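## Task

Pick up the foam block on the desk and put it on the counter, without knocking any of the desk's cartons to the floor and without the robot toppling or being left tilted.

## Robot and tools

ROBOT. A wheeled base (0.76 m long, 0.64 m wide) whose four wheels all steer, so it can drive forward, sideways or spin in place. On it sits a body that folds in a Z (ankle, knee, waist pitch, plus waist roll and yaw), two 7-joint arms with parallel-jaw grippers, and a head. Cameras: head_camera (672x420), left_wrist_camera and right_wrist_camera (on the hands).

FRAMES. Base frame, metres: origin on the floor below the base centre, x ahead, y to the robot's left, z up. Hand readings, chest, head_camera_pose and answers from "where" all use it. The odometry frame is where the base frame was when the scene began; base_odometry heading is in rad, + to the left.

TOOL move. One action per call, chosen from: "base" and/or "joints" (optionally with "speeds" or "min_time_s"); "target" (optionally with "min_time_s"); or "where" by itself. With no action it only reports state and pictures. "cameras" is a list of names (head_camera, left_wrist_camera, right_wrist_camera, or all); action calls show none unless asked.
- base: an object with exactly one key, each an offset from where the base now stands, not a place. translate_m: metres, + forward, -4.5 to 4.5. strafe_m: metres, + left, -4.5 to 4.5. rotate_rad: radians, + counter-clockwise seen from above, -3.2 to 3.2. Wheels first re-steer (about 0.5 s, up to 1.1 s). The base does not halt on bumping into things.
- joints: an object of absolute angles in rad, keyed by joint name; omitted joints keep their old target. Body: body_ankle_rad -1.082 to 0, body_knee_rad 0 to 2.653, body_waist_pitch_rad -1.907 to 1.039 (+ leans chest forward), body_waist_roll_rad -0.436 to 0.436 (+ to robot's right), body_waist_yaw_rad -3.045 to 3.045 (+ left). Each arm, left_arm_jointN_rad / right_arm_jointN_rad: 1 and 3 and 5 within ±3.071, 2 within ±2.059, 4 (elbow) -2.495 to 1.012, 6 within ±1.012, 7 within ±1.535, with |6|+|7| at most 1.87. Right-arm mirror: flip signs of joints 1, 3, 5, 7. Grippers left_gripper_rad / right_gripper_rad: 0 open (pads 0.090 m apart), about -0.45 gives 0.050 m, -0.91 shut. Head: head_yaw_rad ±1.57 (+ left), head_roll_rad ±0.349, head_pitch_rad ±0.523 (+ down). Named body postures (ankle, knee, waist pitch): stand -0.8636, 1.434, -0.6306; tall -0.2, 0.4, -0.2; low -1, 2.3, -1.3; bow -0.9, 1.3, 0.2; lean -0.8636, 1.434, -0.194; stoop -0.4, 0.7, 0.2. Left arm rest: 1.759, -1.166, -1.575, -1.764, -0.427, 0, 0; left fold: 2.445, -1.518, -1.534, -2.102, -0.31, 0.586, 0.209.
- target: an absolute pose for one hand in the base frame (the point between the closed pads). side "left" or "right"; x, y, z in m (-3 to 3); pitch_deg -30 to 95 (90 fingers pointing down, 0 level); heading_deg -360 to 360 (0 fingers forward, + counter-clockwise); roll_deg optional, -360 to 360 (0 or 180 picks which way the wrist camera faces); arc optional boolean to permit a checked curved path. The body stays still; the hand travels straight up to 60 cm, else the move is refused.
- where: 1 to 12 integer [u, v] pixels of the latest full head_camera picture (u from left, v from top); returns base-frame points or "no place". Use a fresh picture after the head or base moves.
- speeds: per-motion top speeds for this call only (base 0.04 to 1.4 m/s, rotation 0.1 to 1.78 rad/s, body 0.1 to 1.21, head 0.3 to 2.5, grippers 0.1 to 8.5). min_time_s: 0.1 to 8 s, slowest allowed duration of arm and head motions.

OTHER TOOLS. wait(seconds 0 to 10, cameras). zoom_image(camera, region [x0, y0, x1, y1] pixels, at most 504 each side) for a closer look. read_manual gives licence text only. finished_scene(scene: current scene number) ends the scene for good; the goal must hold afterward with no help.

RESULTS. The "move" line reads done or the worst status. base_status, joint_status, left_hand_status, right_hand_status: done, off_target (resting away from target, maybe still pushing), contact_stop or time_out (that whole group stops and holds), not_followed (a self-collision check held the arm back), limit_stop_at_motor_heat, unfinished. Hand targets report reached (within 10 mm and 2 degrees), short with the miss, or refused with a reason; on "short (part of ...)" resend it. left_hand/right_hand give position, angles, fingers_toward and jaws_along. A gripper stopping wider than commanded is holding something. arms_held 1 means both arms are frozen by collision detection; arm commands are refused until the load goes (open the hand, set the object down, or move body/base). base_tilt shows lean; MOTOR HOT and OVER-TEMPERATURE FAULT or torque fault lines mean an arm has stopped. After a refused call, the remaining move, wait and finished_scene calls of that reply are skipped.

AVOID. Letting the arms press or strike each other; knocking cartons off the desk; dropping the item from height; slamming into furniture. Don't set ankle or knee alone to 0 from stand, and don't drive leaning past bow or with both arms reached out in stoop. Carry anything near 0.6 kg or heavier with fingers down. Fold the unused arm before approaching furniture, and fold/unfold away from it since the elbow swings wide.

Each tool is called after "Call:" in YAML: its name, and indented under it one key for each argument.

## Session

Call:
move:

Scene clock: 0.00 s.
Joint torques (N m): no reading
base_odometry: x=+0.000 y=+0.000 heading=+0.000
turned_by_wheels: +0.000
turned_by_imu: +0.000
base_tilt: forward=+0.2 right=+0.8
base_status: not commanded
joint_positions: body_ankle_rad=-0.864 body_knee_rad=+1.434 body_waist_pitch_rad=-0.631 body_waist_roll_rad=+0.000 body_waist_yaw_rad=+0.000 left_arm_joint1_rad=+1.723 left_arm_joint2_rad=-1.172 left_arm_joint3_rad=-1.590 left_arm_joint4_rad=-1.792 left_arm_joint5_rad=-0.442 left_arm_joint6_rad=-0.013 left_arm_joint7_rad=+0.012 left_gripper_rad=+0.000 right_arm_joint1_rad=-1.808 right_arm_joint2_rad=-1.183 right_arm_joint3_rad=+1.531 right_arm_joint4_rad=-1.729 right_arm_joint5_rad=+0.421 right_arm_joint6_rad=+0.076 right_arm_joint7_rad=+0.011 right_gripper_rad=+0.000 head_yaw_rad=+0.000 head_roll_rad=+0.000 head_pitch_rad=+0.000
joint_status: not commanded
arms_held: 0
arms_held_load: -
chest: x=+0.0060 y=+0.0000 z=+1.1944 quat_wxyz=(+1.000, +0.000, -0.030, +0.000) (m; base frame)
head_camera_pose: x=+0.0707 y=+0.0277 z=+1.5641 quat_wxyz=(+0.405, -0.582, +0.563, -0.423) (m; base frame)
left_hand: x=+0.6100 y=+0.3243 z=+0.9900 quat_wxyz=(+0.037, +0.659, -0.005, +0.751) pitch_deg=-7.6 heading_deg=-3.2 roll_deg=+177.6 fingers_toward=(+0.99, -0.06, +0.13) jaws_along=(-0.06, -1.00, +0.04) (m; base frame)
right_hand: x=+0.5850 y=-0.2948 z=+0.8629 quat_wxyz=(+0.053, -0.748, -0.023, -0.661) pitch_deg=+6.9 heading_deg=+6.4 roll_deg=+182.8 fingers_toward=(+0.99, +0.11, -0.12) jaws_along=(+0.10, -0.99, -0.05) (m; base frame)
pictures: head_camera, left_wrist_camera, right_wrist_camera
camera_calibration:
left_wrist_camera: T_world_to_cam=[[0.0559657, 0.99748, -0.0436151, -0.321217], [-0.580885, 0.0680589, 0.811136, -0.455787], [0.81206, -0.0200604, 0.58323, -0.934336], [0, 0, 0, 1]] pos_world=[0.511954, 0.332685, 0.900628]
right_wrist_camera: T_world_to_cam=[[-0.119015, 0.992468, 0.0290212, 0.332186], [-0.405897, -0.075308, 0.910811, -0.564221], [0.906136, 0.0966208, 0.411802, -0.718667], [0, 0, 0, 1]] pos_world=[0.46173, -0.302737, 0.800207]

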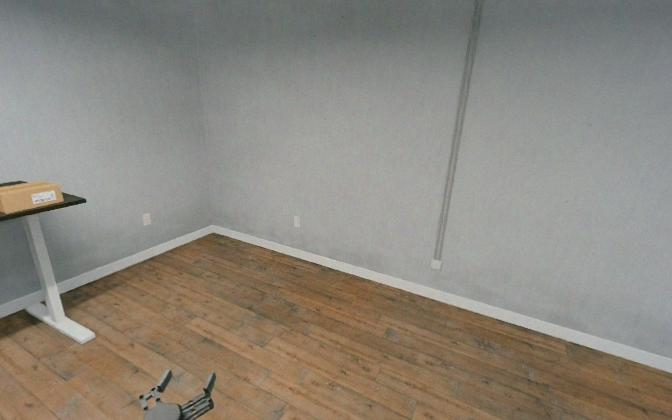

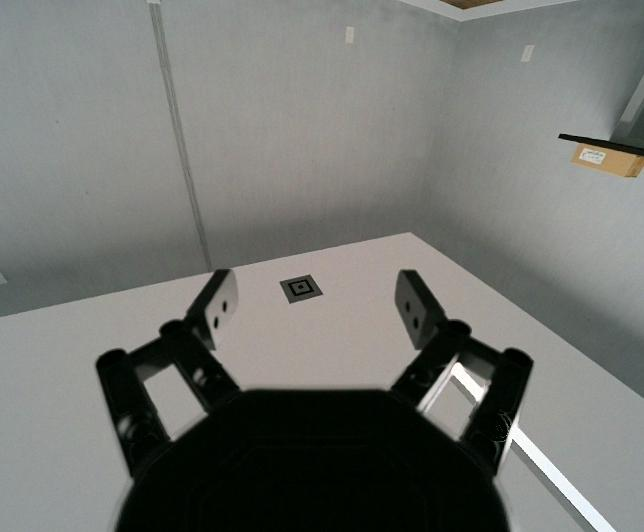

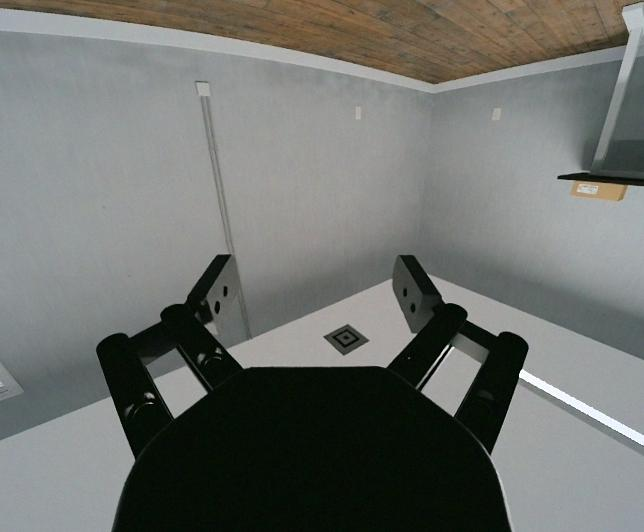

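Call:
move:
  joints: {"head_yaw_rad":1.1}
  speeds: {"head_yaw_rad":2.5}
  cameras: ["head_camera"]

Call:
move:
  joints: {"head_yaw_rad":-1.4}
  speeds: {"head_yaw_rad":2.5}
  cameras: ["head_camera"]

Scene clock: 2.70 s.
Joint torques (N m): left_arm=[-16.5 10.35 -5.71 -14.06 0.23 -2.44 0.1] | right_arm=[14.75 7.59 5.95 -14.36 -0.02 -2.42 0.04]
move: done
base_odometry: x=+0.000 y=+0.000 heading=+0.000
turned_by_wheels: +0.000
turned_by_imu: +0.000
base_tilt: forward=+0.2 right=+0.8
base_status: not commanded
joint_positions: body_ankle_rad=-0.864 body_knee_rad=+1.434 body_waist_pitch_rad=-0.631 body_waist_roll_rad=+0.000 body_waist_yaw_rad=+0.000 left_arm_joint1_rad=+1.723 left_arm_joint2_rad=-1.172 left_arm_joint3_rad=-1.590 left_arm_joint4_rad=-1.792 left_arm_joint5_rad=-0.442 left_arm_joint6_rad=-0.013 left_arm_joint7_rad=+0.012 left_gripper_rad=+0.000 right_arm_joint1_rad=-1.808 right_arm_joint2_rad=-1.183 right_arm_joint3_rad=+1.531 right_arm_joint4_rad=-1.729 right_arm_joint5_rad=+0.421 right_arm_joint6_rad=+0.076 right_arm_joint7_rad=+0.011 right_gripper_rad=+0.000 head_yaw_rad=+1.100 head_roll_rad=+0.000 head_pitch_rad=+0.000
joint_status: all done
arms_held: 0
arms_held_load: -
chest: x=+0.0060 y=+0.0000 z=+1.1944 quat_wxyz=(+1.000, +0.000, -0.030, +0.000) (m; base frame)
head_camera_pose: x=-0.0084 y=+0.1015 z=+1.5593 quat_wxyz=(+0.548, -0.803, +0.163, -0.167) (m; base frame)
left_hand: x=+0.6100 y=+0.3243 z=+0.9900 quat_wxyz=(+0.037, +0.659, -0.005, +0.751) pitch_deg=-7.6 heading_deg=-3.2 roll_deg=+177.6 fingers_toward=(+0.99, -0.06, +0.13) jaws_along=(-0.06, -1.00, +0.04) (m; base frame)
right_hand: x=+0.5850 y=-0.2948 z=+0.8629 quat_wxyz=(+0.053, -0.748, -0.023, -0.661) pitch_deg=+6.9 heading_deg=+6.4 roll_deg=+182.8 fingers_toward=(+0.99, +0.11, -0.12) jaws_along=(+0.10, -0.99, -0.05) (m; base frame)
pictures: head_camera
camera_calibration:
head_camera: T_world_to_cam=[[0.891132, -0.444789, 0.0896984, -0.0872098], [-0.0785435, -0.345913, -0.934973, 1.49233], [0.446894, 0.82614, -0.343189, 0.455017], [0, 0, 0, 1]] pos_world=[-0.00841624, 0.101518, 1.55927]

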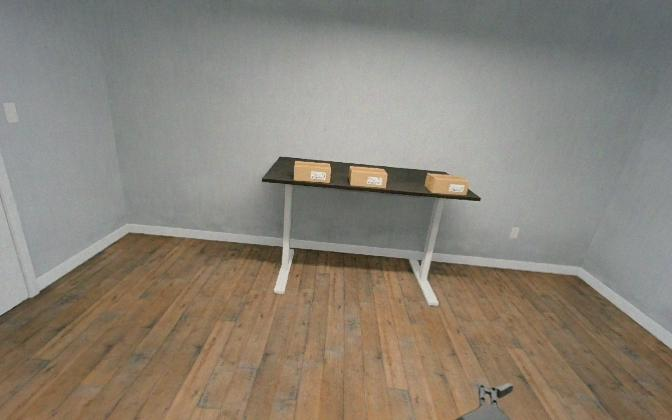

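Scene clock: 4.23 s.
Joint torques (N m): left_arm=[-16.5 10.32 -5.7 -14 0.07 -2.47 -0.01] | right_arm=[14.46 7.48 6.01 -14.52 0.1 -2.39 0.02]
move: done
base_odometry: x=+0.000 y=+0.000 heading=+0.000
turned_by_wheels: +0.000
turned_by_imu: +0.000
base_tilt: forward=+0.1 right=+0.9
base_status: not commanded
joint_positions: body_ankle_rad=-0.864 body_knee_rad=+1.434 body_waist_pitch_rad=-0.631 body_waist_roll_rad=+0.000 body_waist_yaw_rad=+0.000 left_arm_joint1_rad=+1.723 left_arm_joint2_rad=-1.172 left_arm_joint3_rad=-1.590 left_arm_joint4_rad=-1.792 left_arm_joint5_rad=-0.442 left_arm_joint6_rad=-0.013 left_arm_joint7_rad=+0.012 left_gripper_rad=+0.000 right_arm_joint1_rad=-1.808 right_arm_joint2_rad=-1.183 right_arm_joint3_rad=+1.531 right_arm_joint4_rad=-1.729 right_arm_joint5_rad=+0.421 right_arm_joint6_rad=+0.076 right_arm_joint7_rad=+0.011 right_gripper_rad=+0.000 head_yaw_rad=-1.400 head_roll_rad=+0.000 head_pitch_rad=+0.000
joint_status: all done
arms_held: 0
arms_held_load: -
chest: x=+0.0060 y=+0.0000 z=+1.1944 quat_wxyz=(+1.000, +0.000, -0.030, +0.000) (m; base frame)
head_camera_pose: x=+0.0152 y=-0.0936 z=+1.5607 quat_wxyz=(+0.060, -0.067, +0.822, -0.563) (m; base frame)
left_hand: x=+0.6100 y=+0.3243 z=+0.9900 quat_wxyz=(+0.037, +0.659, -0.005, +0.751) pitch_deg=-7.6 heading_deg=-3.2 roll_deg=+177.6 fingers_toward=(+0.99, -0.06, +0.13) jaws_along=(-0.06, -1.00, +0.04) (m; base frame)
right_hand: x=+0.5850 y=-0.2948 z=+0.8629 quat_wxyz=(+0.053, -0.748, -0.023, -0.661) pitch_deg=+6.9 heading_deg=+6.4 roll_deg=+182.8 fingers_toward=(+0.99, +0.11, -0.12) jaws_along=(+0.10, -0.99, -0.05) (m; base frame)
pictures: head_camera
camera_calibration:
head_camera: T_world_to_cam=[[-0.983628, -0.178646, -0.0236803, 0.0351145], [-0.042532, 0.357831, -0.932817, 1.49006], [0.175118, -0.916539, -0.359571, 0.472702], [0, 0, 0, 1]] pos_world=[0.0151364, -0.0936666, 1.56076]

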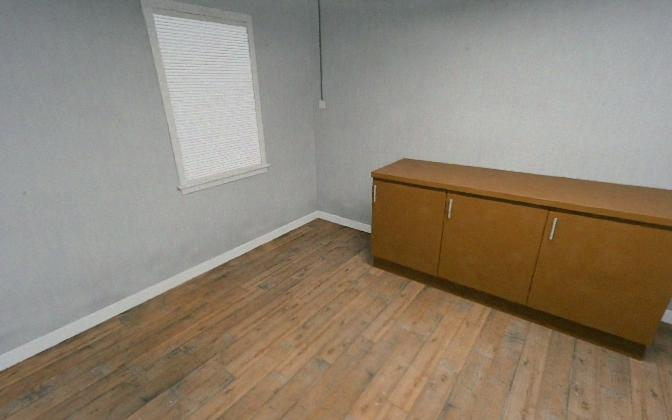

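Call:
move:
  where:
    - [376,176]
    - [450,184]
    - [550,201]
    - [640,212]
    - [660,190]
    - [540,176]
    - [372,262]

Call:
move:
  joints: {"head_yaw_rad":1.1}
  speeds: {"head_yaw_rad":2.5}
  cameras: ["head_camera"]

Call:
move:
  where:
    - [268,180]
    - [340,186]
    - [400,191]
    - [470,198]
    - [310,174]
    - [368,180]
    - [452,187]
    - [290,162]
    - [335,165]
    - [400,170]
    - [438,174]

Call:
zoom_image:
  camera: "head_camera"
  region: [250, 140, 490, 220]

Scene clock: 5.93 s.
Joint torques (N m): left_arm=[-16.35 10.32 -5.91 -13.96 0.15 -2.46 0.12] | right_arm=[14.06 8.01 5.81 -14.48 0.19 -2.36 0.03]
base_odometry: x=+0.000 y=+0.000 heading=+0.000
turned_by_wheels: +0.000
turned_by_imu: +0.000
base_tilt: forward=+0.1 right=+0.8
where, head_camera: pixel (376, 176): x +0.153, y -2.514, z +0.903; pixel (450, 184): x -0.355, y -2.271, z +0.926; pixel (550, 201): x -0.867, y -2.016, z +0.916; pixel (640, 212): x -1.231, y -1.878, z +0.919; pixel (660, 190): x -1.577, y -2.281, z +0.921; pixel (540, 176): x -0.995, y -2.513, z +0.932; pixel (372, 262): x +0.181, y -2.672, z +0.051. By the robot's depth camera.
base_status: not commanded
joint_positions: body_ankle_rad=-0.864 body_knee_rad=+1.434 body_waist_pitch_rad=-0.631 body_waist_roll_rad=+0.000 body_waist_yaw_rad=+0.000 left_arm_joint1_rad=+1.723 left_arm_joint2_rad=-1.172 left_arm_joint3_rad=-1.590 left_arm_joint4_rad=-1.792 left_arm_joint5_rad=-0.442 left_arm_joint6_rad=-0.013 left_arm_joint7_rad=+0.012 left_gripper_rad=+0.000 right_arm_joint1_rad=-1.808 right_arm_joint2_rad=-1.183 right_arm_joint3_rad=+1.531 right_arm_joint4_rad=-1.729 right_arm_joint5_rad=+0.421 right_arm_joint6_rad=+0.076 right_arm_joint7_rad=+0.011 right_gripper_rad=+0.000 head_yaw_rad=-1.400 head_roll_rad=+0.000 head_pitch_rad=+0.000
joint_status: all done
arms_held: 0
arms_held_load: -
chest: x=+0.0060 y=+0.0000 z=+1.1944 quat_wxyz=(+1.000, +0.000, -0.030, +0.000) (m; base frame)
head_camera_pose: x=+0.0152 y=-0.0936 z=+1.5607 quat_wxyz=(+0.060, -0.067, +0.822, -0.563) (m; base frame)
left_hand: x=+0.6100 y=+0.3243 z=+0.9900 quat_wxyz=(+0.037, +0.659, -0.005, +0.751) pitch_deg=-7.6 heading_deg=-3.2 roll_deg=+177.6 fingers_toward=(+0.99, -0.06, +0.13) jaws_along=(-0.06, -1.00, +0.04) (m; base frame)
right_hand: x=+0.5850 y=-0.2948 z=+0.8629 quat_wxyz=(+0.053, -0.748, -0.023, -0.661) pitch_deg=+6.9 heading_deg=+6.4 roll_deg=+182.8 fingers_toward=(+0.99, +0.11, -0.12) jaws_along=(+0.10, -0.99, -0.05) (m; base frame)
pictures: none

Scene clock: 7.47 s.
Joint torques (N m): left_arm=[-16.49 10.58 -5.93 -14.11 0.16 -2.45 0.07] | right_arm=[14.55 7.61 5.66 -14.4 0 -2.29 0.08]
move: done
base_odometry: x=+0.000 y=+0.000 heading=+0.000
turned_by_wheels: +0.000
turned_by_imu: +0.000
base_tilt: forward=+0.1 right=+0.7
base_status: not commanded
joint_positions: body_ankle_rad=-0.864 body_knee_rad=+1.434 body_waist_pitch_rad=-0.631 body_waist_roll_rad=+0.000 body_waist_yaw_rad=+0.000 left_arm_joint1_rad=+1.723 left_arm_joint2_rad=-1.172 left_arm_joint3_rad=-1.590 left_arm_joint4_rad=-1.792 left_arm_joint5_rad=-0.442 left_arm_joint6_rad=-0.013 left_arm_joint7_rad=+0.012 left_gripper_rad=+0.000 right_arm_joint1_rad=-1.808 right_arm_joint2_rad=-1.183 right_arm_joint3_rad=+1.531 right_arm_joint4_rad=-1.729 right_arm_joint5_rad=+0.421 right_arm_joint6_rad=+0.076 right_arm_joint7_rad=+0.011 right_gripper_rad=+0.000 head_yaw_rad=+1.100 head_roll_rad=+0.000 head_pitch_rad=+0.000
joint_status: all done
arms_held: 0
arms_held_load: -
chest: x=+0.0060 y=+0.0000 z=+1.1944 quat_wxyz=(+1.000, +0.000, -0.030, +0.000) (m; base frame)
head_camera_pose: x=-0.0084 y=+0.1015 z=+1.5593 quat_wxyz=(+0.548, -0.803, +0.163, -0.167) (m; base frame)
left_hand: x=+0.6100 y=+0.3243 z=+0.9900 quat_wxyz=(+0.037, +0.659, -0.005, +0.751) pitch_deg=-7.6 heading_deg=-3.2 roll_deg=+177.6 fingers_toward=(+0.99, -0.06, +0.13) jaws_along=(-0.06, -1.00, +0.04) (m; base frame)
right_hand: x=+0.5850 y=-0.2948 z=+0.8629 quat_wxyz=(+0.053, -0.748, -0.023, -0.661) pitch_deg=+6.9 heading_deg=+6.4 roll_deg=+182.8 fingers_toward=(+0.99, +0.11, -0.12) jaws_along=(+0.10, -0.99, -0.05) (m; base frame)
pictures: head_camera
camera_calibration:
head_camera: T_world_to_cam=[[0.891132, -0.444789, 0.0896984, -0.0872098], [-0.0785435, -0.345913, -0.934973, 1.49233], [0.446894, 0.82614, -0.343189, 0.455017], [0, 0, 0, 1]] pos_world=[-0.00841624, 0.101518, 1.55927]

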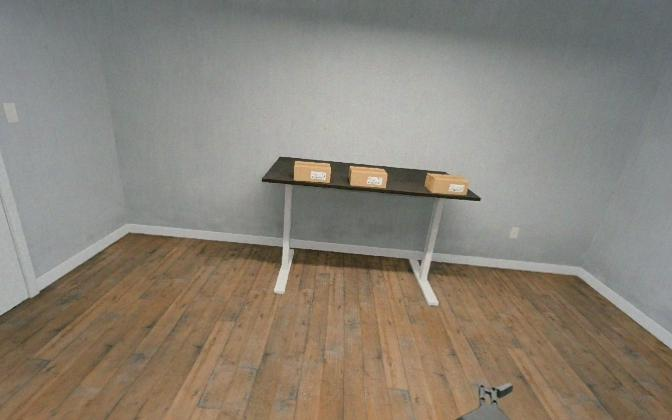

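Scene clock: 7.47 s.
Joint torques (N m): left_arm=[-16.49 10.58 -5.93 -14.11 0.16 -2.45 0.07] | right_arm=[14.55 7.61 5.66 -14.4 0 -2.29 0.08]
base_odometry: x=+0.000 y=+0.000 heading=+0.000
turned_by_wheels: +0.000
turned_by_imu: +0.000
base_tilt: forward=+0.1 right=+0.7
where, head_camera: pixel (268, 180): x +0.562, y +2.133, z +0.969; pixel (340, 186): x +0.990, y +1.915, z +0.972; pixel (400, 191): x +1.380, y +1.769, z +0.961; pixel (470, 198): x +1.804, y +1.540, z +0.959; pixel (310, 174): x +0.820, y +2.037, z +1.027; pixel (368, 180): x +1.184, y +1.883, z +1.015; pixel (452, 187): x +1.690, y +1.612, z +1.022; pixel (290, 162): x +0.875, y +2.598, z +0.981; pixel (335, 165): x +1.242, y +2.497, z +0.973; pixel (400, 170): x +1.765, y +2.277, z +0.972; pixel (438, 174): x +1.696, y +1.767, z +1.072. By the robot's depth camera.
base_status: not commanded
joint_positions: body_ankle_rad=-0.864 body_knee_rad=+1.434 body_waist_pitch_rad=-0.631 body_waist_roll_rad=+0.000 body_waist_yaw_rad=+0.000 left_arm_joint1_rad=+1.723 left_arm_joint2_rad=-1.172 left_arm_joint3_rad=-1.590 left_arm_joint4_rad=-1.792 left_arm_joint5_rad=-0.442 left_arm_joint6_rad=-0.013 left_arm_joint7_rad=+0.012 left_gripper_rad=+0.000 right_arm_joint1_rad=-1.808 right_arm_joint2_rad=-1.183 right_arm_joint3_rad=+1.531 right_arm_joint4_rad=-1.729 right_arm_joint5_rad=+0.421 right_arm_joint6_rad=+0.076 right_arm_joint7_rad=+0.011 right_gripper_rad=+0.000 head_yaw_rad=+1.100 head_roll_rad=+0.000 head_pitch_rad=+0.000
joint_status: all done
arms_held: 0
arms_held_load: -
chest: x=+0.0060 y=+0.0000 z=+1.1944 quat_wxyz=(+1.000, +0.000, -0.030, +0.000) (m; base frame)
head_camera_pose: x=-0.0084 y=+0.1015 z=+1.5593 quat_wxyz=(+0.548, -0.803, +0.163, -0.167) (m; base frame)
left_hand: x=+0.6100 y=+0.3243 z=+0.9900 quat_wxyz=(+0.037, +0.659, -0.005, +0.751) pitch_deg=-7.6 heading_deg=-3.2 roll_deg=+177.6 fingers_toward=(+0.99, -0.06, +0.13) jaws_along=(-0.06, -1.00, +0.04) (m; base frame)
right_hand: x=+0.5850 y=-0.2948 z=+0.8629 quat_wxyz=(+0.053, -0.748, -0.023, -0.661) pitch_deg=+6.9 heading_deg=+6.4 roll_deg=+182.8 fingers_toward=(+0.99, +0.11, -0.12) jaws_along=(+0.10, -0.99, -0.05) (m; base frame)
pictures: none

Scaled by 2.100.

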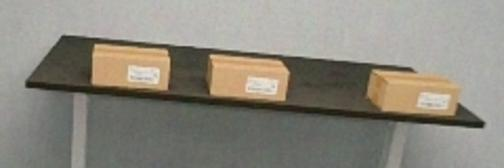

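Call:
move:
  base: {"rotate_rad":1.126}
  joints: {"body_ankle_rad":-0.2,"body_knee_rad":0.4,"body_waist_pitch_rad":-0.2,"head_yaw_rad":0}
  speeds: {"rotate_rad":1.2,"body_ankle_rad":0.6}

Call:
move:
  base: {"translate_m":1.3}
  speeds: {"translate_m":0.8}
  cameras: ["head_camera"]

Scene clock: 13.07 s.
Joint torques (N m): left_arm=[-15.29 9.89 -5.54 -14.17 0.08 -2.52 0.06] | right_arm=[11.93 6.96 6.08 -14.13 0.1 -2.27 0.03]
move: done
base_odometry: x=+0.000 y=+0.000 heading=+1.126
turned_by_wheels: +1.126
turned_by_imu: +1.118
base_tilt: forward=+0.2 right=+0.8
base_status: done
joint_positions: body_ankle_rad=-0.200 body_knee_rad=+0.400 body_waist_pitch_rad=-0.200 body_waist_roll_rad=+0.000 body_waist_yaw_rad=+0.000 left_arm_joint1_rad=+1.723 left_arm_joint2_rad=-1.172 left_arm_joint3_rad=-1.591 left_arm_joint4_rad=-1.792 left_arm_joint5_rad=-0.442 left_arm_joint6_rad=-0.013 left_arm_joint7_rad=+0.012 left_gripper_rad=+0.000 right_arm_joint1_rad=-1.806 right_arm_joint2_rad=-1.182 right_arm_joint3_rad=+1.530 right_arm_joint4_rad=-1.730 right_arm_joint5_rad=+0.421 right_arm_joint6_rad=+0.076 right_arm_joint7_rad=+0.011 right_gripper_rad=+0.000 head_yaw_rad=+0.000 head_roll_rad=+0.000 head_pitch_rad=+0.000
joint_status: all done
arms_held: 0
arms_held_load: -
chest: x=+0.1059 y=+0.0000 z=+1.3667 quat_wxyz=(+1.000, +0.000, +0.000, +0.000) (m; base frame)
head_camera_pose: x=+0.1927 y=+0.0277 z=+1.7318 quat_wxyz=(+0.388, -0.595, +0.575, -0.405) (m; base frame)
left_hand: x=+0.6965 y=+0.3247 z=+1.1265 quat_wxyz=(+0.036, +0.681, -0.003, +0.731) pitch_deg=-4.1 heading_deg=-3.1 roll_deg=+177.4 fingers_toward=(+1.00, -0.05, +0.07) jaws_along=(-0.06, -1.00, +0.04) (m; base frame)
right_hand: x=+0.6647 y=-0.2946 z=+1.0023 quat_wxyz=(+0.054, -0.767, -0.022, -0.639) pitch_deg=+10.2 heading_deg=+6.5 roll_deg=+183.1 fingers_toward=(+0.98, +0.11, -0.18) jaws_along=(+0.10, -0.99, -0.05) (m; base frame)
pictures: none

Scene clock: 17.97 s.
Joint torques (N m): left_arm=[-14.42 10.76 -5.76 -14.09 0.19 -2.53 0.03] | right_arm=[12.44 7.43 5.63 -14.25 0.11 -2.28 0.06]
move: done
base_odometry: x=+0.555 y=+1.175 heading=+1.128
turned_by_wheels: +0.003
turned_by_imu: +0.000
base_tilt: forward=+0.2 right=+0.7
base_status: done
joint_positions: body_ankle_rad=-0.200 body_knee_rad=+0.400 body_waist_pitch_rad=-0.200 body_waist_roll_rad=+0.000 body_waist_yaw_rad=+0.000 left_arm_joint1_rad=+1.722 left_arm_joint2_rad=-1.172 left_arm_joint3_rad=-1.590 left_arm_joint4_rad=-1.792 left_arm_joint5_rad=-0.442 left_arm_joint6_rad=-0.013 left_arm_joint7_rad=+0.012 left_gripper_rad=+0.000 right_arm_joint1_rad=-1.806 right_arm_joint2_rad=-1.182 right_arm_joint3_rad=+1.531 right_arm_joint4_rad=-1.729 right_arm_joint5_rad=+0.421 right_arm_joint6_rad=+0.076 right_arm_joint7_rad=+0.011 right_gripper_rad=+0.000 head_yaw_rad=+0.000 head_roll_rad=+0.000 head_pitch_rad=+0.000
joint_status: not commanded
arms_held: 0
arms_held_load: -
chest: x=+0.1062 y=+0.0000 z=+1.3667 quat_wxyz=(+1.000, +0.000, +0.000, +0.000) (m; base frame)
head_camera_pose: x=+0.1931 y=+0.0277 z=+1.7318 quat_wxyz=(+0.388, -0.595, +0.575, -0.405) (m; base frame)
left_hand: x=+0.6970 y=+0.3244 z=+1.1270 quat_wxyz=(+0.037, +0.681, -0.004, +0.731) pitch_deg=-4.2 heading_deg=-3.2 roll_deg=+177.4 fingers_toward=(+1.00, -0.06, +0.07) jaws_along=(-0.06, -1.00, +0.04) (m; base frame)
right_hand: x=+0.6647 y=-0.2949 z=+1.0019 quat_wxyz=(+0.053, -0.767, -0.022, -0.639) pitch_deg=+10.2 heading_deg=+6.4 roll_deg=+183.1 fingers_toward=(+0.98, +0.11, -0.18) jaws_along=(+0.10, -0.99, -0.05) (m; base frame)
pictures: head_camera
camera_calibration:
head_camera: T_world_to_cam=[[0.00943573, -0.999316, 0.0357445, -0.0360958], [-0.369789, -0.0366991, -0.928391, 1.68015], [0.929068, -0.00445787, -0.369883, 0.461305], [0, 0, 0, 1]] pos_world=[0.193059, 0.0276455, 1.73176]

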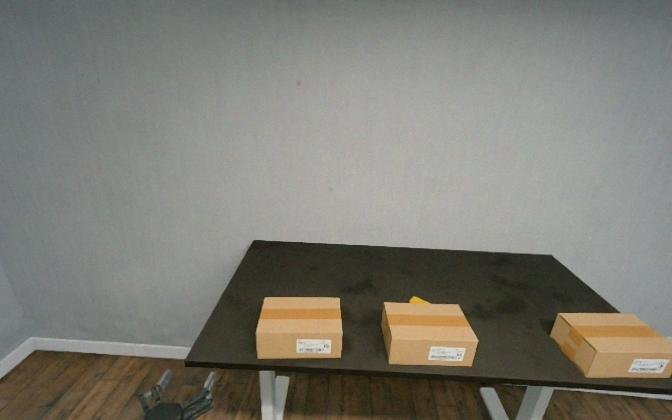

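Call:
move:
  where:
    - [420,299]
    - [425,310]
    - [385,308]
    - [462,308]
    - [475,338]
    - [385,331]
    - [300,302]
    - [195,360]
    - [420,368]
    - [555,318]

Call:
zoom_image:
  camera: "head_camera"
  region: [340, 270, 520, 400]

Scene clock: 18.87 s.
Joint torques (N m): left_arm=[-14.2 10.62 -5.74 -14.1 0.23 -2.45 0.06] | right_arm=[11.86 7.42 5.66 -14.16 0.12 -2.25 -0.01]
base_odometry: x=+0.555 y=+1.175 heading=+1.128
turned_by_wheels: +0.000
turned_by_imu: +0.000
base_tilt: forward=+0.1 right=+0.8
where, head_camera: pixel (420, 299): x +1.156, y -0.294, z +1.013; pixel (425, 310): x +1.032, y -0.274, z +1.064; pixel (385, 308): x +1.045, y -0.149, z +1.056; pixel (462, 308): x +1.181, y -0.465, z +0.960; pixel (475, 338): x +0.921, y -0.391, z +1.060; pixel (385, 331): x +0.992, y -0.146, z +1.010; pixel (300, 302): x +1.045, y +0.126, z +1.067; pixel (195, 360): x +0.896, y +0.415, z +0.966; pixel (420, 368): x +0.899, y -0.241, z +0.962; pixel (555, 318): x +1.047, y -0.708, z +1.038. By the robot's depth camera.
base_status: done
joint_positions: body_ankle_rad=-0.200 body_knee_rad=+0.400 body_waist_pitch_rad=-0.200 body_waist_roll_rad=+0.000 body_waist_yaw_rad=+0.000 left_arm_joint1_rad=+1.722 left_arm_joint2_rad=-1.172 left_arm_joint3_rad=-1.590 left_arm_joint4_rad=-1.792 left_arm_joint5_rad=-0.442 left_arm_joint6_rad=-0.013 left_arm_joint7_rad=+0.012 left_gripper_rad=+0.000 right_arm_joint1_rad=-1.806 right_arm_joint2_rad=-1.182 right_arm_joint3_rad=+1.531 right_arm_joint4_rad=-1.729 right_arm_joint5_rad=+0.421 right_arm_joint6_rad=+0.076 right_arm_joint7_rad=+0.011 right_gripper_rad=+0.000 head_yaw_rad=+0.000 head_roll_rad=+0.000 head_pitch_rad=+0.000
joint_status: not commanded
arms_held: 0
arms_held_load: -
chest: x=+0.1062 y=+0.0000 z=+1.3667 quat_wxyz=(+1.000, +0.000, +0.000, +0.000) (m; base frame)
head_camera_pose: x=+0.1931 y=+0.0277 z=+1.7318 quat_wxyz=(+0.388, -0.595, +0.575, -0.405) (m; base frame)
left_hand: x=+0.6970 y=+0.3244 z=+1.1270 quat_wxyz=(+0.037, +0.681, -0.004, +0.731) pitch_deg=-4.2 heading_deg=-3.2 roll_deg=+177.4 fingers_toward=(+1.00, -0.06, +0.07) jaws_along=(-0.06, -1.00, +0.04) (m; base frame)
right_hand: x=+0.6647 y=-0.2949 z=+1.0019 quat_wxyz=(+0.053, -0.767, -0.022, -0.639) pitch_deg=+10.2 heading_deg=+6.4 roll_deg=+183.1 fingers_toward=(+0.98, +0.11, -0.18) jaws_along=(+0.10, -0.99, -0.05) (m; base frame)
pictures: none

Scaled by 2.800.
This view is cut from an older image: the scene may have changed since it was taken.

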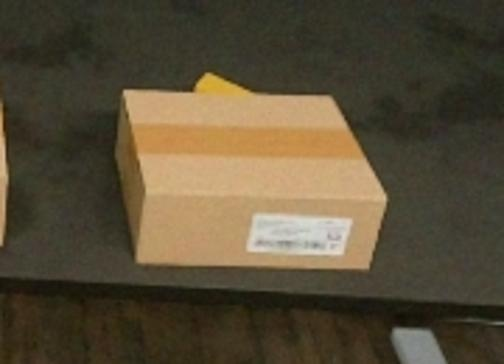

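Call:
move:
  joints: {"left_arm_joint1_rad":2.445,"left_arm_joint2_rad":-1.518,"left_arm_joint3_rad":-1.534,"left_arm_joint4_rad":-2.102,"left_arm_joint5_rad":-0.31,"left_arm_joint6_rad":0.586,"left_arm_joint7_rad":0.209,"body_ankle_rad":-0.4,"body_knee_rad":0.7,"body_waist_pitch_rad":0.2,"head_pitch_rad":0}

Call:
move:
  target: {"side":"right","x":0.72,"y":-0.32,"z":1.25,"pitch_deg":90,"heading_deg":0,"arc":true}
  cameras: ["all"]

Scene clock: 25.13 s.
Joint torques (N m): left_arm=[16.39 -0.77 0.63 -8.78 0.49 -0.08 0.41] | right_arm=[-2.97 6.1 4.01 -11.35 -0.06 -1.89 0.09]
move: done
base_odometry: x=+0.555 y=+1.175 heading=+1.128
turned_by_wheels: +0.000
turned_by_imu: -0.001
base_tilt: forward=+0.2 right=+0.9
base_status: not commanded
joint_positions: body_ankle_rad=-0.400 body_knee_rad=+0.700 body_waist_pitch_rad=+0.200 body_waist_roll_rad=+0.000 body_waist_yaw_rad=+0.000 left_arm_joint1_rad=+2.442 left_arm_joint2_rad=-1.515 left_arm_joint3_rad=-1.534 left_arm_joint4_rad=-2.101 left_arm_joint5_rad=-0.311 left_arm_joint6_rad=+0.585 left_arm_joint7_rad=+0.208 left_gripper_rad=+0.000 right_arm_joint1_rad=-1.806 right_arm_joint2_rad=-1.182 right_arm_joint3_rad=+1.531 right_arm_joint4_rad=-1.729 right_arm_joint5_rad=+0.421 right_arm_joint6_rad=+0.076 right_arm_joint7_rad=+0.011 right_gripper_rad=+0.000 head_yaw_rad=+0.000 head_roll_rad=+0.000 head_pitch_rad=+0.000
joint_status: all done
arms_held: 0
arms_held_load: -
chest: x=+0.2935 y=+0.0000 z=+1.2801 quat_wxyz=(+0.969, +0.000, +0.247, +0.000) (m; base frame)
head_camera_pose: x=+0.5447 y=+0.0277 z=+1.5589 quat_wxyz=(+0.234, -0.677, +0.653, -0.246) (m; base frame)
left_hand: x=+0.2451 y=+0.2406 z=+0.6617 quat_wxyz=(+0.006, +0.993, +0.099, +0.056) pitch_deg=+83.5 heading_deg=-0.2 roll_deg=+168.4 fingers_toward=(+0.11, +0.00, -0.99) jaws_along=(+0.20, -0.98, +0.02) (m; base frame)
right_hand: x=+0.6088 y=-0.2950 z=+0.6922 quat_wxyz=(+0.057, -0.901, -0.008, -0.430) pitch_deg=+38.6 heading_deg=+8.1 roll_deg=+187.0 fingers_toward=(+0.77, +0.11, -0.62) jaws_along=(+0.06, -0.99, -0.10) (m; base frame)
pictures: none

Scene clock: 25.43 s.
Joint torques (N m): left_arm=[16.11 -0.5 0.63 -8.79 0.38 -0.08 0.43] | right_arm=[-2.07 5.26 4.04 -11.5 -0.02 -1.84 0.19]
move: refused
base_odometry: x=+0.555 y=+1.175 heading=+1.128
turned_by_wheels: +0.000
turned_by_imu: +0.000
base_tilt: forward=+0.2 right=+0.8
base_status: not commanded
joint_positions: body_ankle_rad=-0.400 body_knee_rad=+0.700 body_waist_pitch_rad=+0.200 body_waist_roll_rad=+0.000 body_waist_yaw_rad=+0.000 left_arm_joint1_rad=+2.442 left_arm_joint2_rad=-1.515 left_arm_joint3_rad=-1.534 left_arm_joint4_rad=-2.101 left_arm_joint5_rad=-0.311 left_arm_joint6_rad=+0.585 left_arm_joint7_rad=+0.208 left_gripper_rad=+0.000 right_arm_joint1_rad=-1.806 right_arm_joint2_rad=-1.182 right_arm_joint3_rad=+1.531 right_arm_joint4_rad=-1.729 right_arm_joint5_rad=+0.421 right_arm_joint6_rad=+0.076 right_arm_joint7_rad=+0.011 right_gripper_rad=+0.000 head_yaw_rad=+0.000 head_roll_rad=+0.000 head_pitch_rad=+0.000
joint_status: not commanded
arms_held: 0
arms_held_load: -
chest: x=+0.2935 y=+0.0000 z=+1.2801 quat_wxyz=(+0.969, +0.000, +0.247, +0.000) (m; base frame)
head_camera_pose: x=+0.5447 y=+0.0277 z=+1.5589 quat_wxyz=(+0.234, -0.677, +0.653, -0.246) (m; base frame)
left_hand: x=+0.2451 y=+0.2406 z=+0.6617 quat_wxyz=(+0.006, +0.993, +0.099, +0.056) pitch_deg=+83.5 heading_deg=-0.2 roll_deg=+168.4 fingers_toward=(+0.11, +0.00, -0.99) jaws_along=(+0.20, -0.98, +0.02) (m; base frame)
right_hand: x=+0.6088 y=-0.2950 z=+0.6922 quat_wxyz=(+0.057, -0.901, -0.008, -0.430) pitch_deg=+38.6 heading_deg=+8.1 roll_deg=+187.0 fingers_toward=(+0.77, +0.11, -0.62) jaws_along=(+0.06, -0.99, -0.10) (m; base frame)
right_hand_status: refused: no posture of the arm gets there (right_arm_joint6_rad would come within 0.1 rad of its limit): the closest leaves the hand 89 mm and 20.0 deg from the pose. Nothing moved. A plan exists at "pitch_deg" 60 (an arc).
pictures: head_camera, left_wrist_camera, right_wrist_camera
camera_calibration:
head_camera: T_world_to_cam=[[0.0252729, -0.999319, 0.0268682, -0.0280255], [-0.769455, -0.0366038, -0.637652, 1.4142], [0.638201, -0.00455858, -0.769856, 0.852607], [0, 0, 0, 1]] pos_world=[0.54474, 0.0276455, 1.55891]
left_wrist_camera: T_world_to_cam=[[-0.198932, 0.979858, -0.0174674, -0.182217], [0.805459, 0.173627, 0.566647, -0.599181], [0.558266, 0.0986549, -0.823776, 0.516334], [0, 0, 0, 1]] pos_world=[0.158116, 0.231642, 0.761684]
right_wrist_camera: T_world_to_cam=[[-0.0859215, 0.992485, 0.0871258, 0.279873], [0.138432, -0.0747082, 0.98755, -0.783448], [0.986638, 0.0969128, -0.130973, -0.343201], [0, 0, 0, 1]] pos_world=[0.471116, -0.303039, 0.70436]

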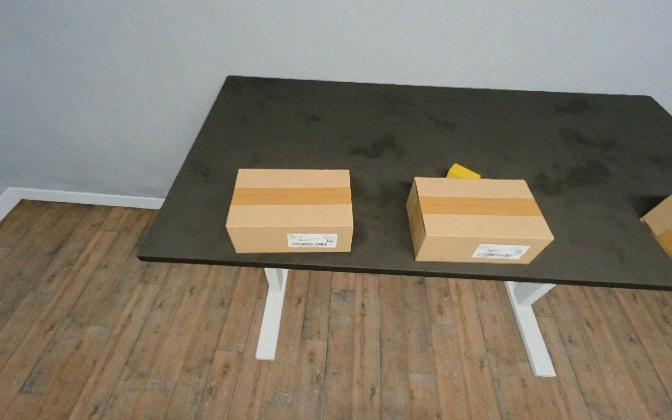

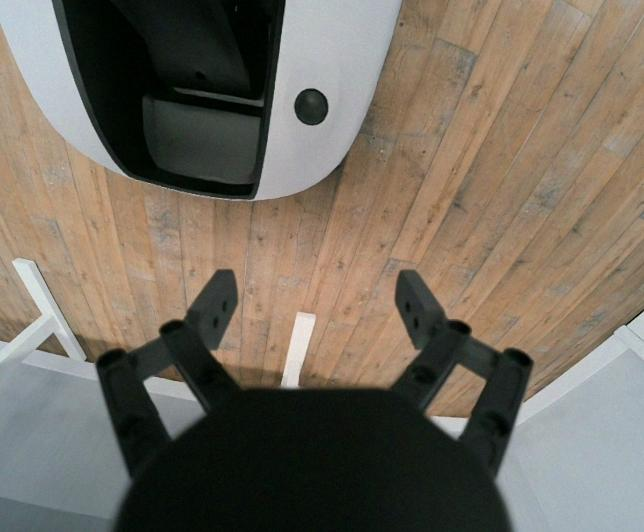

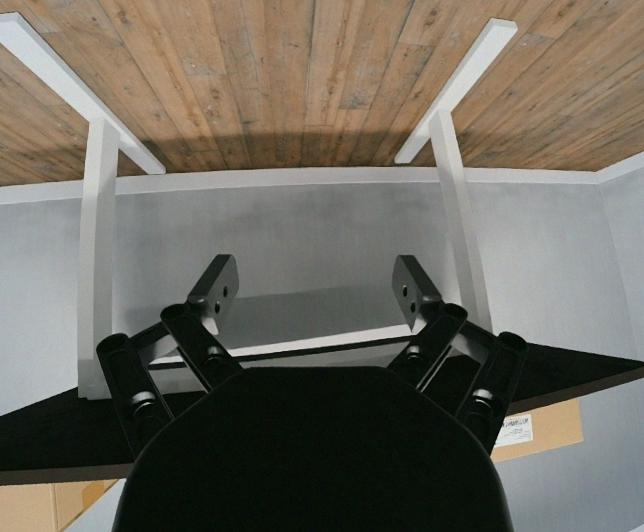

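Call:
move:
  where:
    - [462,168]
    - [452,176]
    - [474,176]
    - [462,182]
    - [525,182]
    - [415,180]
    - [640,278]
    - [150,258]

Call:
zoom_image:
  camera: "head_camera"
  region: [400, 140, 560, 280]

Call:
move:
  target: {"side":"right","x":0.7,"y":-0.32,"z":1.16,"pitch_deg":85,"heading_deg":0,"arc":true}
  cameras: ["all"]

Scene clock: 26.83 s.
Joint torques (N m): left_arm=[16.57 -0.74 0.54 -8.84 0.45 -0.05 0.47] | right_arm=[-2.29 5.71 3.8 -11.81 -0.09 -1.94 0.14]
base_odometry: x=+0.555 y=+1.175 heading=+1.128
turned_by_wheels: +0.000
turned_by_imu: +0.000
base_tilt: forward=+0.2 right=+0.8
where, head_camera: pixel (462, 168): x +1.157, y -0.294, z +1.005; pixel (452, 176): x +1.140, y -0.269, z +0.991; pixel (474, 176): x +1.129, y -0.318, z +1.004; pixel (462, 182): x +1.054, y -0.253, z +1.056; pixel (525, 182): x +1.061, y -0.396, z +1.056; pixel (415, 180): x +1.056, y -0.150, z +1.055; pixel (640, 278): x +0.888, y -0.632, z +0.953; pixel (150, 258): x +0.895, y +0.418, z +0.950. By the robot's depth camera.
base_status: not commanded
joint_positions: body_ankle_rad=-0.400 body_knee_rad=+0.700 body_waist_pitch_rad=+0.200 body_waist_roll_rad=+0.000 body_waist_yaw_rad=+0.000 left_arm_joint1_rad=+2.442 left_arm_joint2_rad=-1.515 left_arm_joint3_rad=-1.534 left_arm_joint4_rad=-2.101 left_arm_joint5_rad=-0.311 left_arm_joint6_rad=+0.585 left_arm_joint7_rad=+0.208 left_gripper_rad=+0.000 right_arm_joint1_rad=-1.806 right_arm_joint2_rad=-1.182 right_arm_joint3_rad=+1.531 right_arm_joint4_rad=-1.729 right_arm_joint5_rad=+0.421 right_arm_joint6_rad=+0.076 right_arm_joint7_rad=+0.011 right_gripper_rad=+0.000 head_yaw_rad=+0.000 head_roll_rad=+0.000 head_pitch_rad=+0.000
joint_status: not commanded
arms_held: 0
arms_held_load: -
chest: x=+0.2935 y=+0.0000 z=+1.2801 quat_wxyz=(+0.969, +0.000, +0.247, +0.000) (m; base frame)
head_camera_pose: x=+0.5447 y=+0.0277 z=+1.5589 quat_wxyz=(+0.234, -0.677, +0.653, -0.246) (m; base frame)
left_hand: x=+0.2451 y=+0.2406 z=+0.6617 quat_wxyz=(+0.006, +0.993, +0.099, +0.056) pitch_deg=+83.5 heading_deg=-0.2 roll_deg=+168.4 fingers_toward=(+0.11, +0.00, -0.99) jaws_along=(+0.20, -0.98, +0.02) (m; base frame)
right_hand: x=+0.6088 y=-0.2950 z=+0.6922 quat_wxyz=(+0.057, -0.901, -0.008, -0.430) pitch_deg=+38.6 heading_deg=+8.1 roll_deg=+187.0 fingers_toward=(+0.77, +0.11, -0.62) jaws_along=(+0.06, -0.99, -0.10) (m; base frame)
pictures: none

Scaled by 3.150.
This view is cut from an older image: the scene may have changed since it was taken.

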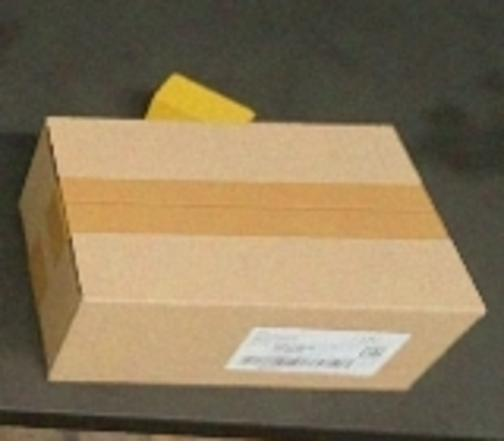

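Scene clock: 27.13 s.
Joint torques (N m): left_arm=[16.15 -0.82 0.62 -8.75 0.36 -0.07 0.39] | right_arm=[-2.57 5.63 4.06 -11.52 0.16 -1.85 0.15]
move: refused
base_odometry: x=+0.555 y=+1.175 heading=+1.128
turned_by_wheels: +0.000
turned_by_imu: +0.000
base_tilt: forward=+0.2 right=+0.8
base_status: not commanded
joint_positions: body_ankle_rad=-0.400 body_knee_rad=+0.700 body_waist_pitch_rad=+0.200 body_waist_roll_rad=+0.000 body_waist_yaw_rad=+0.000 left_arm_joint1_rad=+2.442 left_arm_joint2_rad=-1.515 left_arm_joint3_rad=-1.534 left_arm_joint4_rad=-2.101 left_arm_joint5_rad=-0.311 left_arm_joint6_rad=+0.585 left_arm_joint7_rad=+0.208 left_gripper_rad=+0.000 right_arm_joint1_rad=-1.806 right_arm_joint2_rad=-1.182 right_arm_joint3_rad=+1.531 right_arm_joint4_rad=-1.729 right_arm_joint5_rad=+0.421 right_arm_joint6_rad=+0.076 right_arm_joint7_rad=+0.011 right_gripper_rad=+0.000 head_yaw_rad=+0.000 head_roll_rad=+0.000 head_pitch_rad=+0.000
joint_status: not commanded
arms_held: 0
arms_held_load: -
chest: x=+0.2935 y=+0.0000 z=+1.2801 quat_wxyz=(+0.969, +0.000, +0.247, +0.000) (m; base frame)
head_camera_pose: x=+0.5447 y=+0.0277 z=+1.5589 quat_wxyz=(+0.234, -0.677, +0.653, -0.246) (m; base frame)
left_hand: x=+0.2451 y=+0.2406 z=+0.6617 quat_wxyz=(+0.006, +0.993, +0.099, +0.056) pitch_deg=+83.5 heading_deg=-0.2 roll_deg=+168.4 fingers_toward=(+0.11, +0.00, -0.99) jaws_along=(+0.20, -0.98, +0.02) (m; base frame)
right_hand: x=+0.6088 y=-0.2950 z=+0.6922 quat_wxyz=(+0.057, -0.901, -0.008, -0.430) pitch_deg=+38.6 heading_deg=+8.1 roll_deg=+187.0 fingers_toward=(+0.77, +0.11, -0.62) jaws_along=(+0.06, -0.99, -0.10) (m; base frame)
right_hand_status: refused: the best posture that gets there brings the right wrist within 0.00 rad of the stop that joints 6 and 7 share (needs 0.10 rad clear). Nothing moved. A plan exists at "pitch_deg" 70 (an arc).
pictures: head_camera, left_wrist_camera, right_wrist_camera
camera_calibration:
head_camera: T_world_to_cam=[[0.0252729, -0.999319, 0.0268682, -0.0280255], [-0.769455, -0.0366038, -0.637652, 1.4142], [0.638201, -0.00455858, -0.769856, 0.852607], [0, 0, 0, 1]] pos_world=[0.54474, 0.0276455, 1.55891]
left_wrist_camera: T_world_to_cam=[[-0.198932, 0.979858, -0.0174674, -0.182217], [0.805459, 0.173627, 0.566647, -0.599181], [0.558266, 0.0986549, -0.823776, 0.516334], [0, 0, 0, 1]] pos_world=[0.158116, 0.231642, 0.761684]
right_wrist_camera: T_world_to_cam=[[-0.0859215, 0.992485, 0.0871258, 0.279873], [0.138432, -0.0747082, 0.98755, -0.783448], [0.986638, 0.0969128, -0.130973, -0.343201], [0, 0, 0, 1]] pos_world=[0.471116, -0.303039, 0.70436]

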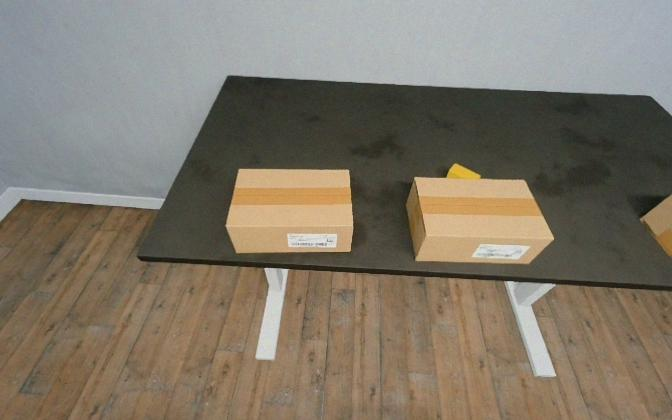

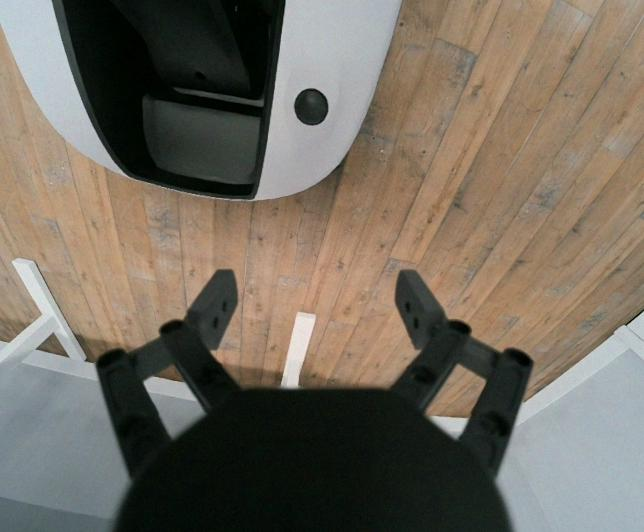

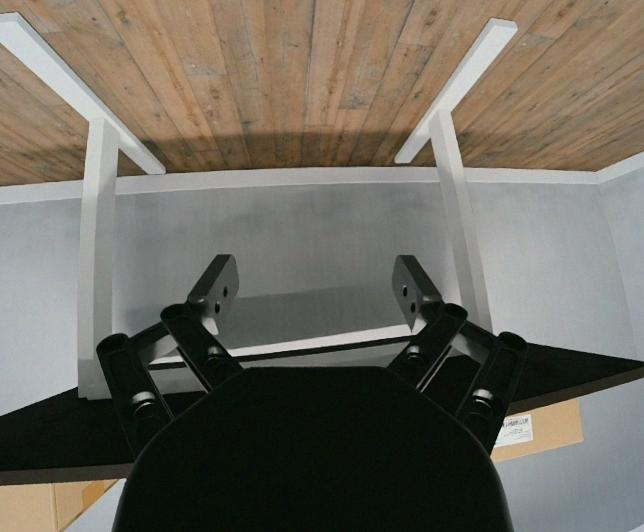

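Call:
move:
  target: {"side":"right","x":0.75,"y":-0.34,"z":1.18,"pitch_deg":70,"heading_deg":0,"roll_deg":0,"arc":true}
  cameras: ["head_camera","right_wrist_camera"]

Scene clock: 34.60 s.
Joint torques (N m): left_arm=[15.96 0.09 0.49 -8.68 0.36 -0.06 0.27] | right_arm=[21.06 8.8 4.25 12.66 -0.49 0.42 0.16]
move: done
base_odometry: x=+0.555 y=+1.175 heading=+1.128
turned_by_wheels: +0.000
turned_by_imu: -0.001
base_tilt: forward=+0.2 right=+0.8
base_status: not commanded
joint_positions: body_ankle_rad=-0.400 body_knee_rad=+0.700 body_waist_pitch_rad=+0.200 body_waist_roll_rad=+0.000 body_waist_yaw_rad=+0.000 left_arm_joint1_rad=+2.443 left_arm_joint2_rad=-1.516 left_arm_joint3_rad=-1.534 left_arm_joint4_rad=-2.101 left_arm_joint5_rad=-0.311 left_arm_joint6_rad=+0.585 left_arm_joint7_rad=+0.208 left_gripper_rad=+0.000 right_arm_joint1_rad=-1.197 right_arm_joint2_rad=+1.241 right_arm_joint3_rad=+1.512 right_arm_joint4_rad=-1.768 right_arm_joint5_rad=-0.321 right_arm_joint6_rad=-0.891 right_arm_joint7_rad=+0.012 right_gripper_rad=+0.000 head_yaw_rad=+0.000 head_roll_rad=+0.000 head_pitch_rad=+0.000
joint_status: not commanded
arms_held: 0
arms_held_load: -
chest: x=+0.2935 y=+0.0000 z=+1.2801 quat_wxyz=(+0.969, +0.000, +0.247, +0.000) (m; base frame)
head_camera_pose: x=+0.5447 y=+0.0277 z=+1.5589 quat_wxyz=(+0.234, -0.677, +0.653, -0.246) (m; base frame)
left_hand: x=+0.2446 y=+0.2405 z=+0.6617 quat_wxyz=(+0.006, +0.993, +0.100, +0.056) pitch_deg=+83.6 heading_deg=+0.0 roll_deg=+168.5 fingers_toward=(+0.11, +0.00, -0.99) jaws_along=(+0.20, -0.98, +0.02) (m; base frame)
right_hand: x=+0.7500 y=-0.3393 z=+1.1786 quat_wxyz=(-0.173, +0.000, -0.985, -0.002) pitch_deg=+70.1 heading_deg=+0.6 roll_deg=+0.7 fingers_toward=(+0.34, +0.00, -0.94) jaws_along=(+0.00, +1.00, +0.00) (m; base frame)
right_hand_status: reached (checked arc, turning the hand the other way up, to end with the hand's camera side up, planned for 5.2 s): 2 mm and 0.3 deg off.
pictures: head_camera, right_wrist_camera
camera_calibration:
head_camera: T_world_to_cam=[[0.0252672, -0.99932, 0.0268703, -0.0280257], [-0.769365, -0.0366015, -0.63776, 1.41432], [0.638309, -0.00455867, -0.769766, 0.852408], [0, 0, 0, 1]] pos_world=[0.54474, 0.0276455, 1.55891]
right_wrist_camera: T_world_to_cam=[[0.0152293, -0.999786, 0.0140068, -0.372141], [-0.980632, -0.0121989, 0.19548, 0.507499], [-0.195267, -0.0167126, -0.980608, 1.43485], [0, 0, 0, 1]] pos_world=[0.783516, -0.341891, 1.31303]

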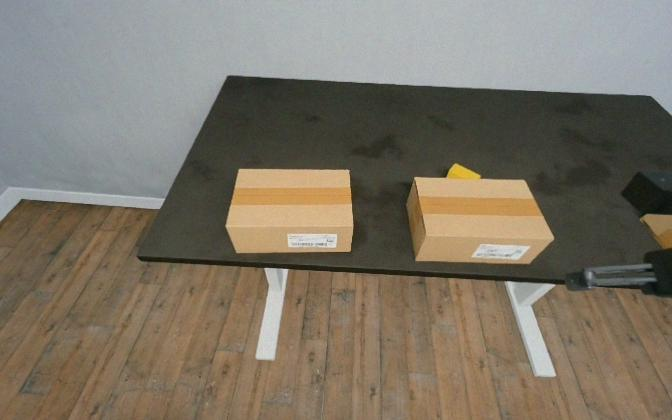

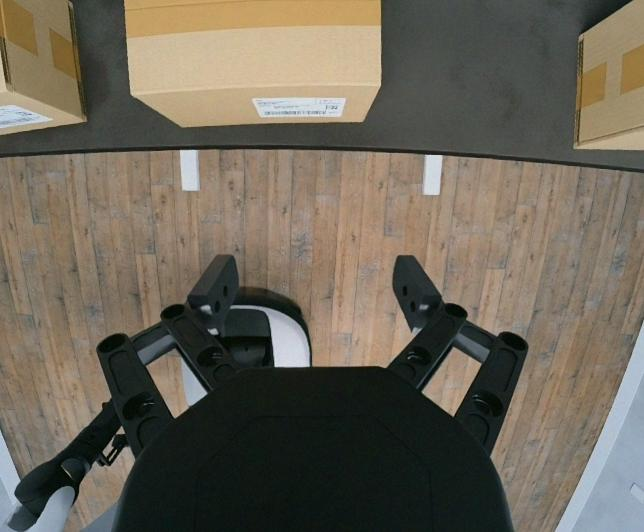

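Call:
move:
  base: {"translate_m":0.38}
  speeds: {"translate_m":0.3}
  joints: {"head_pitch_rad":0.15}
  cameras: ["head_camera","right_wrist_camera"]

Scene clock: 39.20 s.
Joint torques (N m): left_arm=[15.1 0.23 0.59 -7.83 0.3 -0.19 0.27] | right_arm=[19.78 8.54 4.42 12.78 -0.35 0.55 0.13]
move: done
base_odometry: x=+0.717 y=+1.519 heading=+1.129
turned_by_wheels: +0.001
turned_by_imu: +0.000
base_tilt: forward=+0.2 right=+0.8
base_status: done
joint_positions: body_ankle_rad=-0.400 body_knee_rad=+0.700 body_waist_pitch_rad=+0.200 body_waist_roll_rad=+0.000 body_waist_yaw_rad=+0.000 left_arm_joint1_rad=+2.445 left_arm_joint2_rad=-1.516 left_arm_joint3_rad=-1.534 left_arm_joint4_rad=-2.102 left_arm_joint5_rad=-0.311 left_arm_joint6_rad=+0.585 left_arm_joint7_rad=+0.208 left_gripper_rad=+0.000 right_arm_joint1_rad=-1.195 right_arm_joint2_rad=+1.242 right_arm_joint3_rad=+1.511 right_arm_joint4_rad=-1.769 right_arm_joint5_rad=-0.321 right_arm_joint6_rad=-0.892 right_arm_joint7_rad=+0.012 right_gripper_rad=+0.000 head_yaw_rad=+0.000 head_roll_rad=+0.000 head_pitch_rad=+0.150
joint_status: all done
arms_held: 0
arms_held_load: -
chest: x=+0.2936 y=+0.0000 z=+1.2801 quat_wxyz=(+0.969, +0.000, +0.247, +0.000) (m; base frame)
head_camera_pose: x=+0.5505 y=+0.0277 z=+1.5379 quat_wxyz=(+0.184, -0.693, +0.669, -0.194) (m; base frame)
left_hand: x=+0.2441 y=+0.2403 z=+0.6620 quat_wxyz=(+0.006, +0.993, +0.100, +0.055) pitch_deg=+83.6 heading_deg=-0.2 roll_deg=+168.4 fingers_toward=(+0.11, +0.00, -0.99) jaws_along=(+0.20, -0.98, +0.02) (m; base frame)
right_hand: x=+0.7498 y=-0.3395 z=+1.1791 quat_wxyz=(-0.173, +0.000, -0.985, -0.002) pitch_deg=+70.1 heading_deg=+0.5 roll_deg=+0.6 fingers_toward=(+0.34, +0.00, -0.94) jaws_along=(+0.00, +1.00, +0.00) (m; base frame)
pictures: head_camera, right_wrist_camera
camera_calibration:
head_camera: T_world_to_cam=[[0.0290048, -0.99932, 0.0227869, -0.0233837], [-0.856146, -0.0366025, -0.515436, 1.26499], [0.515919, -0.00455881, -0.856625, 1.0335], [0, 0, 0, 1]] pos_world=[0.550495, 0.0276455, 1.53787]
right_wrist_camera: T_world_to_cam=[[0.0150481, -0.999779, 0.014658, -0.372952], [-0.980673, -0.0118973, 0.19529, 0.507607], [-0.195072, -0.0173134, -0.980636, 1.43488], [0, 0, 0, 1]] pos_world=[0.783315, -0.341988, 1.31343]

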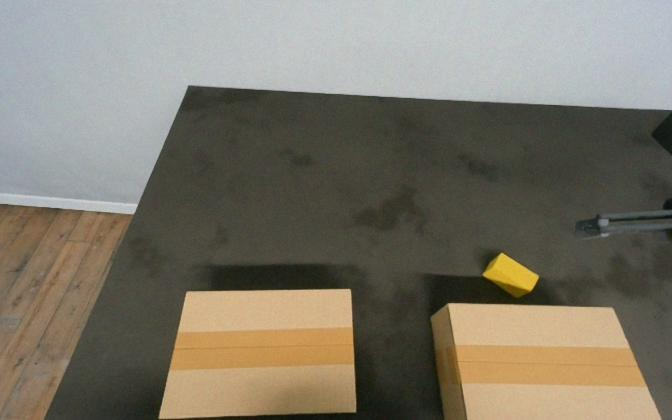

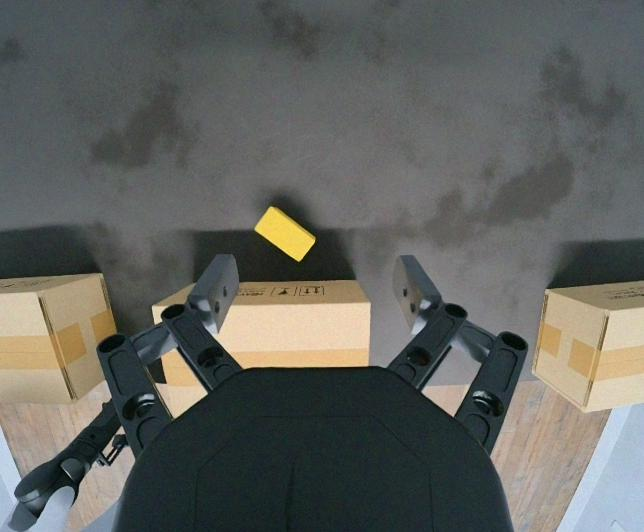

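Call:
move:
  where:
    - [503,255]
    - [485,276]
    - [520,296]
    - [538,276]
    - [510,268]
    - [502,283]
    - [525,270]
    - [520,307]
    - [600,309]
    - [440,306]

Call:
zoom_image:
  camera: "head_camera"
  region: [440, 220, 600, 330]

Call:
zoom_image:
  camera: "right_wrist_camera"
  region: [180, 170, 420, 370]

Scene clock: 40.03 s.
Joint torques (N m): left_arm=[15.52 -0.01 0.53 -7.88 0.42 -0.19 0.39] | right_arm=[20.95 8.65 4.47 12.76 -0.19 0.63 0.06]
base_odometry: x=+0.717 y=+1.519 heading=+1.129
turned_by_wheels: +0.000
turned_by_imu: +0.000
base_tilt: forward=+0.3 right=+0.8
where, head_camera: pixel (503, 255): x +0.791, y -0.283, z +1.000; pixel (485, 276): x +0.765, y -0.262, z +0.958; pixel (520, 296): x +0.728, y -0.317, z +0.962; pixel (538, 276): x +0.770, y -0.366, z +0.955; pixel (510, 268): x +0.766, y -0.289, z +1.001; pixel (502, 283): x +0.749, y -0.286, z +0.969; pixel (525, 270): x +0.763, y -0.315, z +1.001; pixel (520, 307): x +0.683, y -0.258, z +1.054; pixel (600, 309): x +0.684, y -0.380, z +1.052; pixel (440, 306): no place (The depth camera has no reading there.). By the robot's depth camera.
base_status: done
joint_positions: body_ankle_rad=-0.400 body_knee_rad=+0.700 body_waist_pitch_rad=+0.200 body_waist_roll_rad=+0.000 body_waist_yaw_rad=+0.000 left_arm_joint1_rad=+2.445 left_arm_joint2_rad=-1.516 left_arm_joint3_rad=-1.534 left_arm_joint4_rad=-2.102 left_arm_joint5_rad=-0.311 left_arm_joint6_rad=+0.585 left_arm_joint7_rad=+0.208 left_gripper_rad=+0.000 right_arm_joint1_rad=-1.195 right_arm_joint2_rad=+1.242 right_arm_joint3_rad=+1.511 right_arm_joint4_rad=-1.769 right_arm_joint5_rad=-0.321 right_arm_joint6_rad=-0.892 right_arm_joint7_rad=+0.012 right_gripper_rad=+0.000 head_yaw_rad=+0.000 head_roll_rad=+0.000 head_pitch_rad=+0.150
joint_status: all done
arms_held: 0
arms_held_load: -
chest: x=+0.2936 y=+0.0000 z=+1.2801 quat_wxyz=(+0.969, +0.000, +0.247, +0.000) (m; base frame)
head_camera_pose: x=+0.5505 y=+0.0277 z=+1.5379 quat_wxyz=(+0.184, -0.693, +0.669, -0.194) (m; base frame)
left_hand: x=+0.2441 y=+0.2403 z=+0.6620 quat_wxyz=(+0.006, +0.993, +0.100, +0.055) pitch_deg=+83.6 heading_deg=-0.2 roll_deg=+168.4 fingers_toward=(+0.11, +0.00, -0.99) jaws_along=(+0.20, -0.98, +0.02) (m; base frame)
right_hand: x=+0.7498 y=-0.3395 z=+1.1791 quat_wxyz=(-0.173, +0.000, -0.985, -0.002) pitch_deg=+70.1 heading_deg=+0.5 roll_deg=+0.6 fingers_toward=(+0.34, +0.00, -0.94) jaws_along=(+0.00, +1.00, +0.00) (m; base frame)
pictures: none

Scaled by 3.150.
This view is cut from an older image: the scene may have changed since it was taken.

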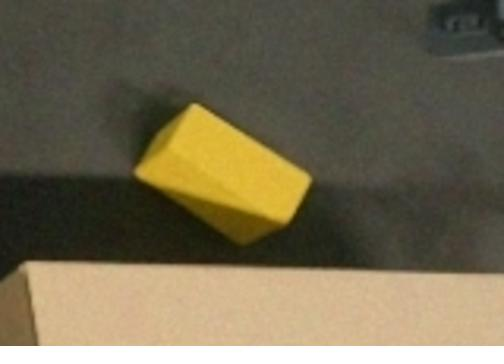

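Scaled by 2.100 from the camera's 644x532 image, which has a finer 1265x1045 frame.
This view is cut from an older image: the scene may have changed since it was taken.

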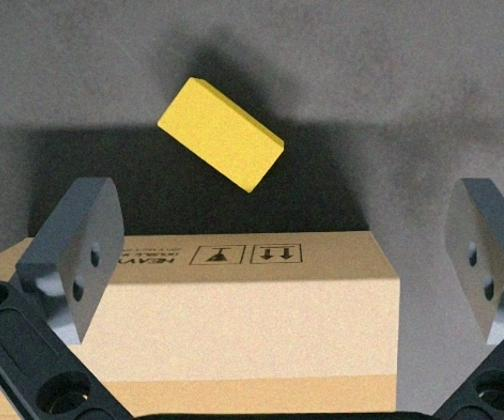

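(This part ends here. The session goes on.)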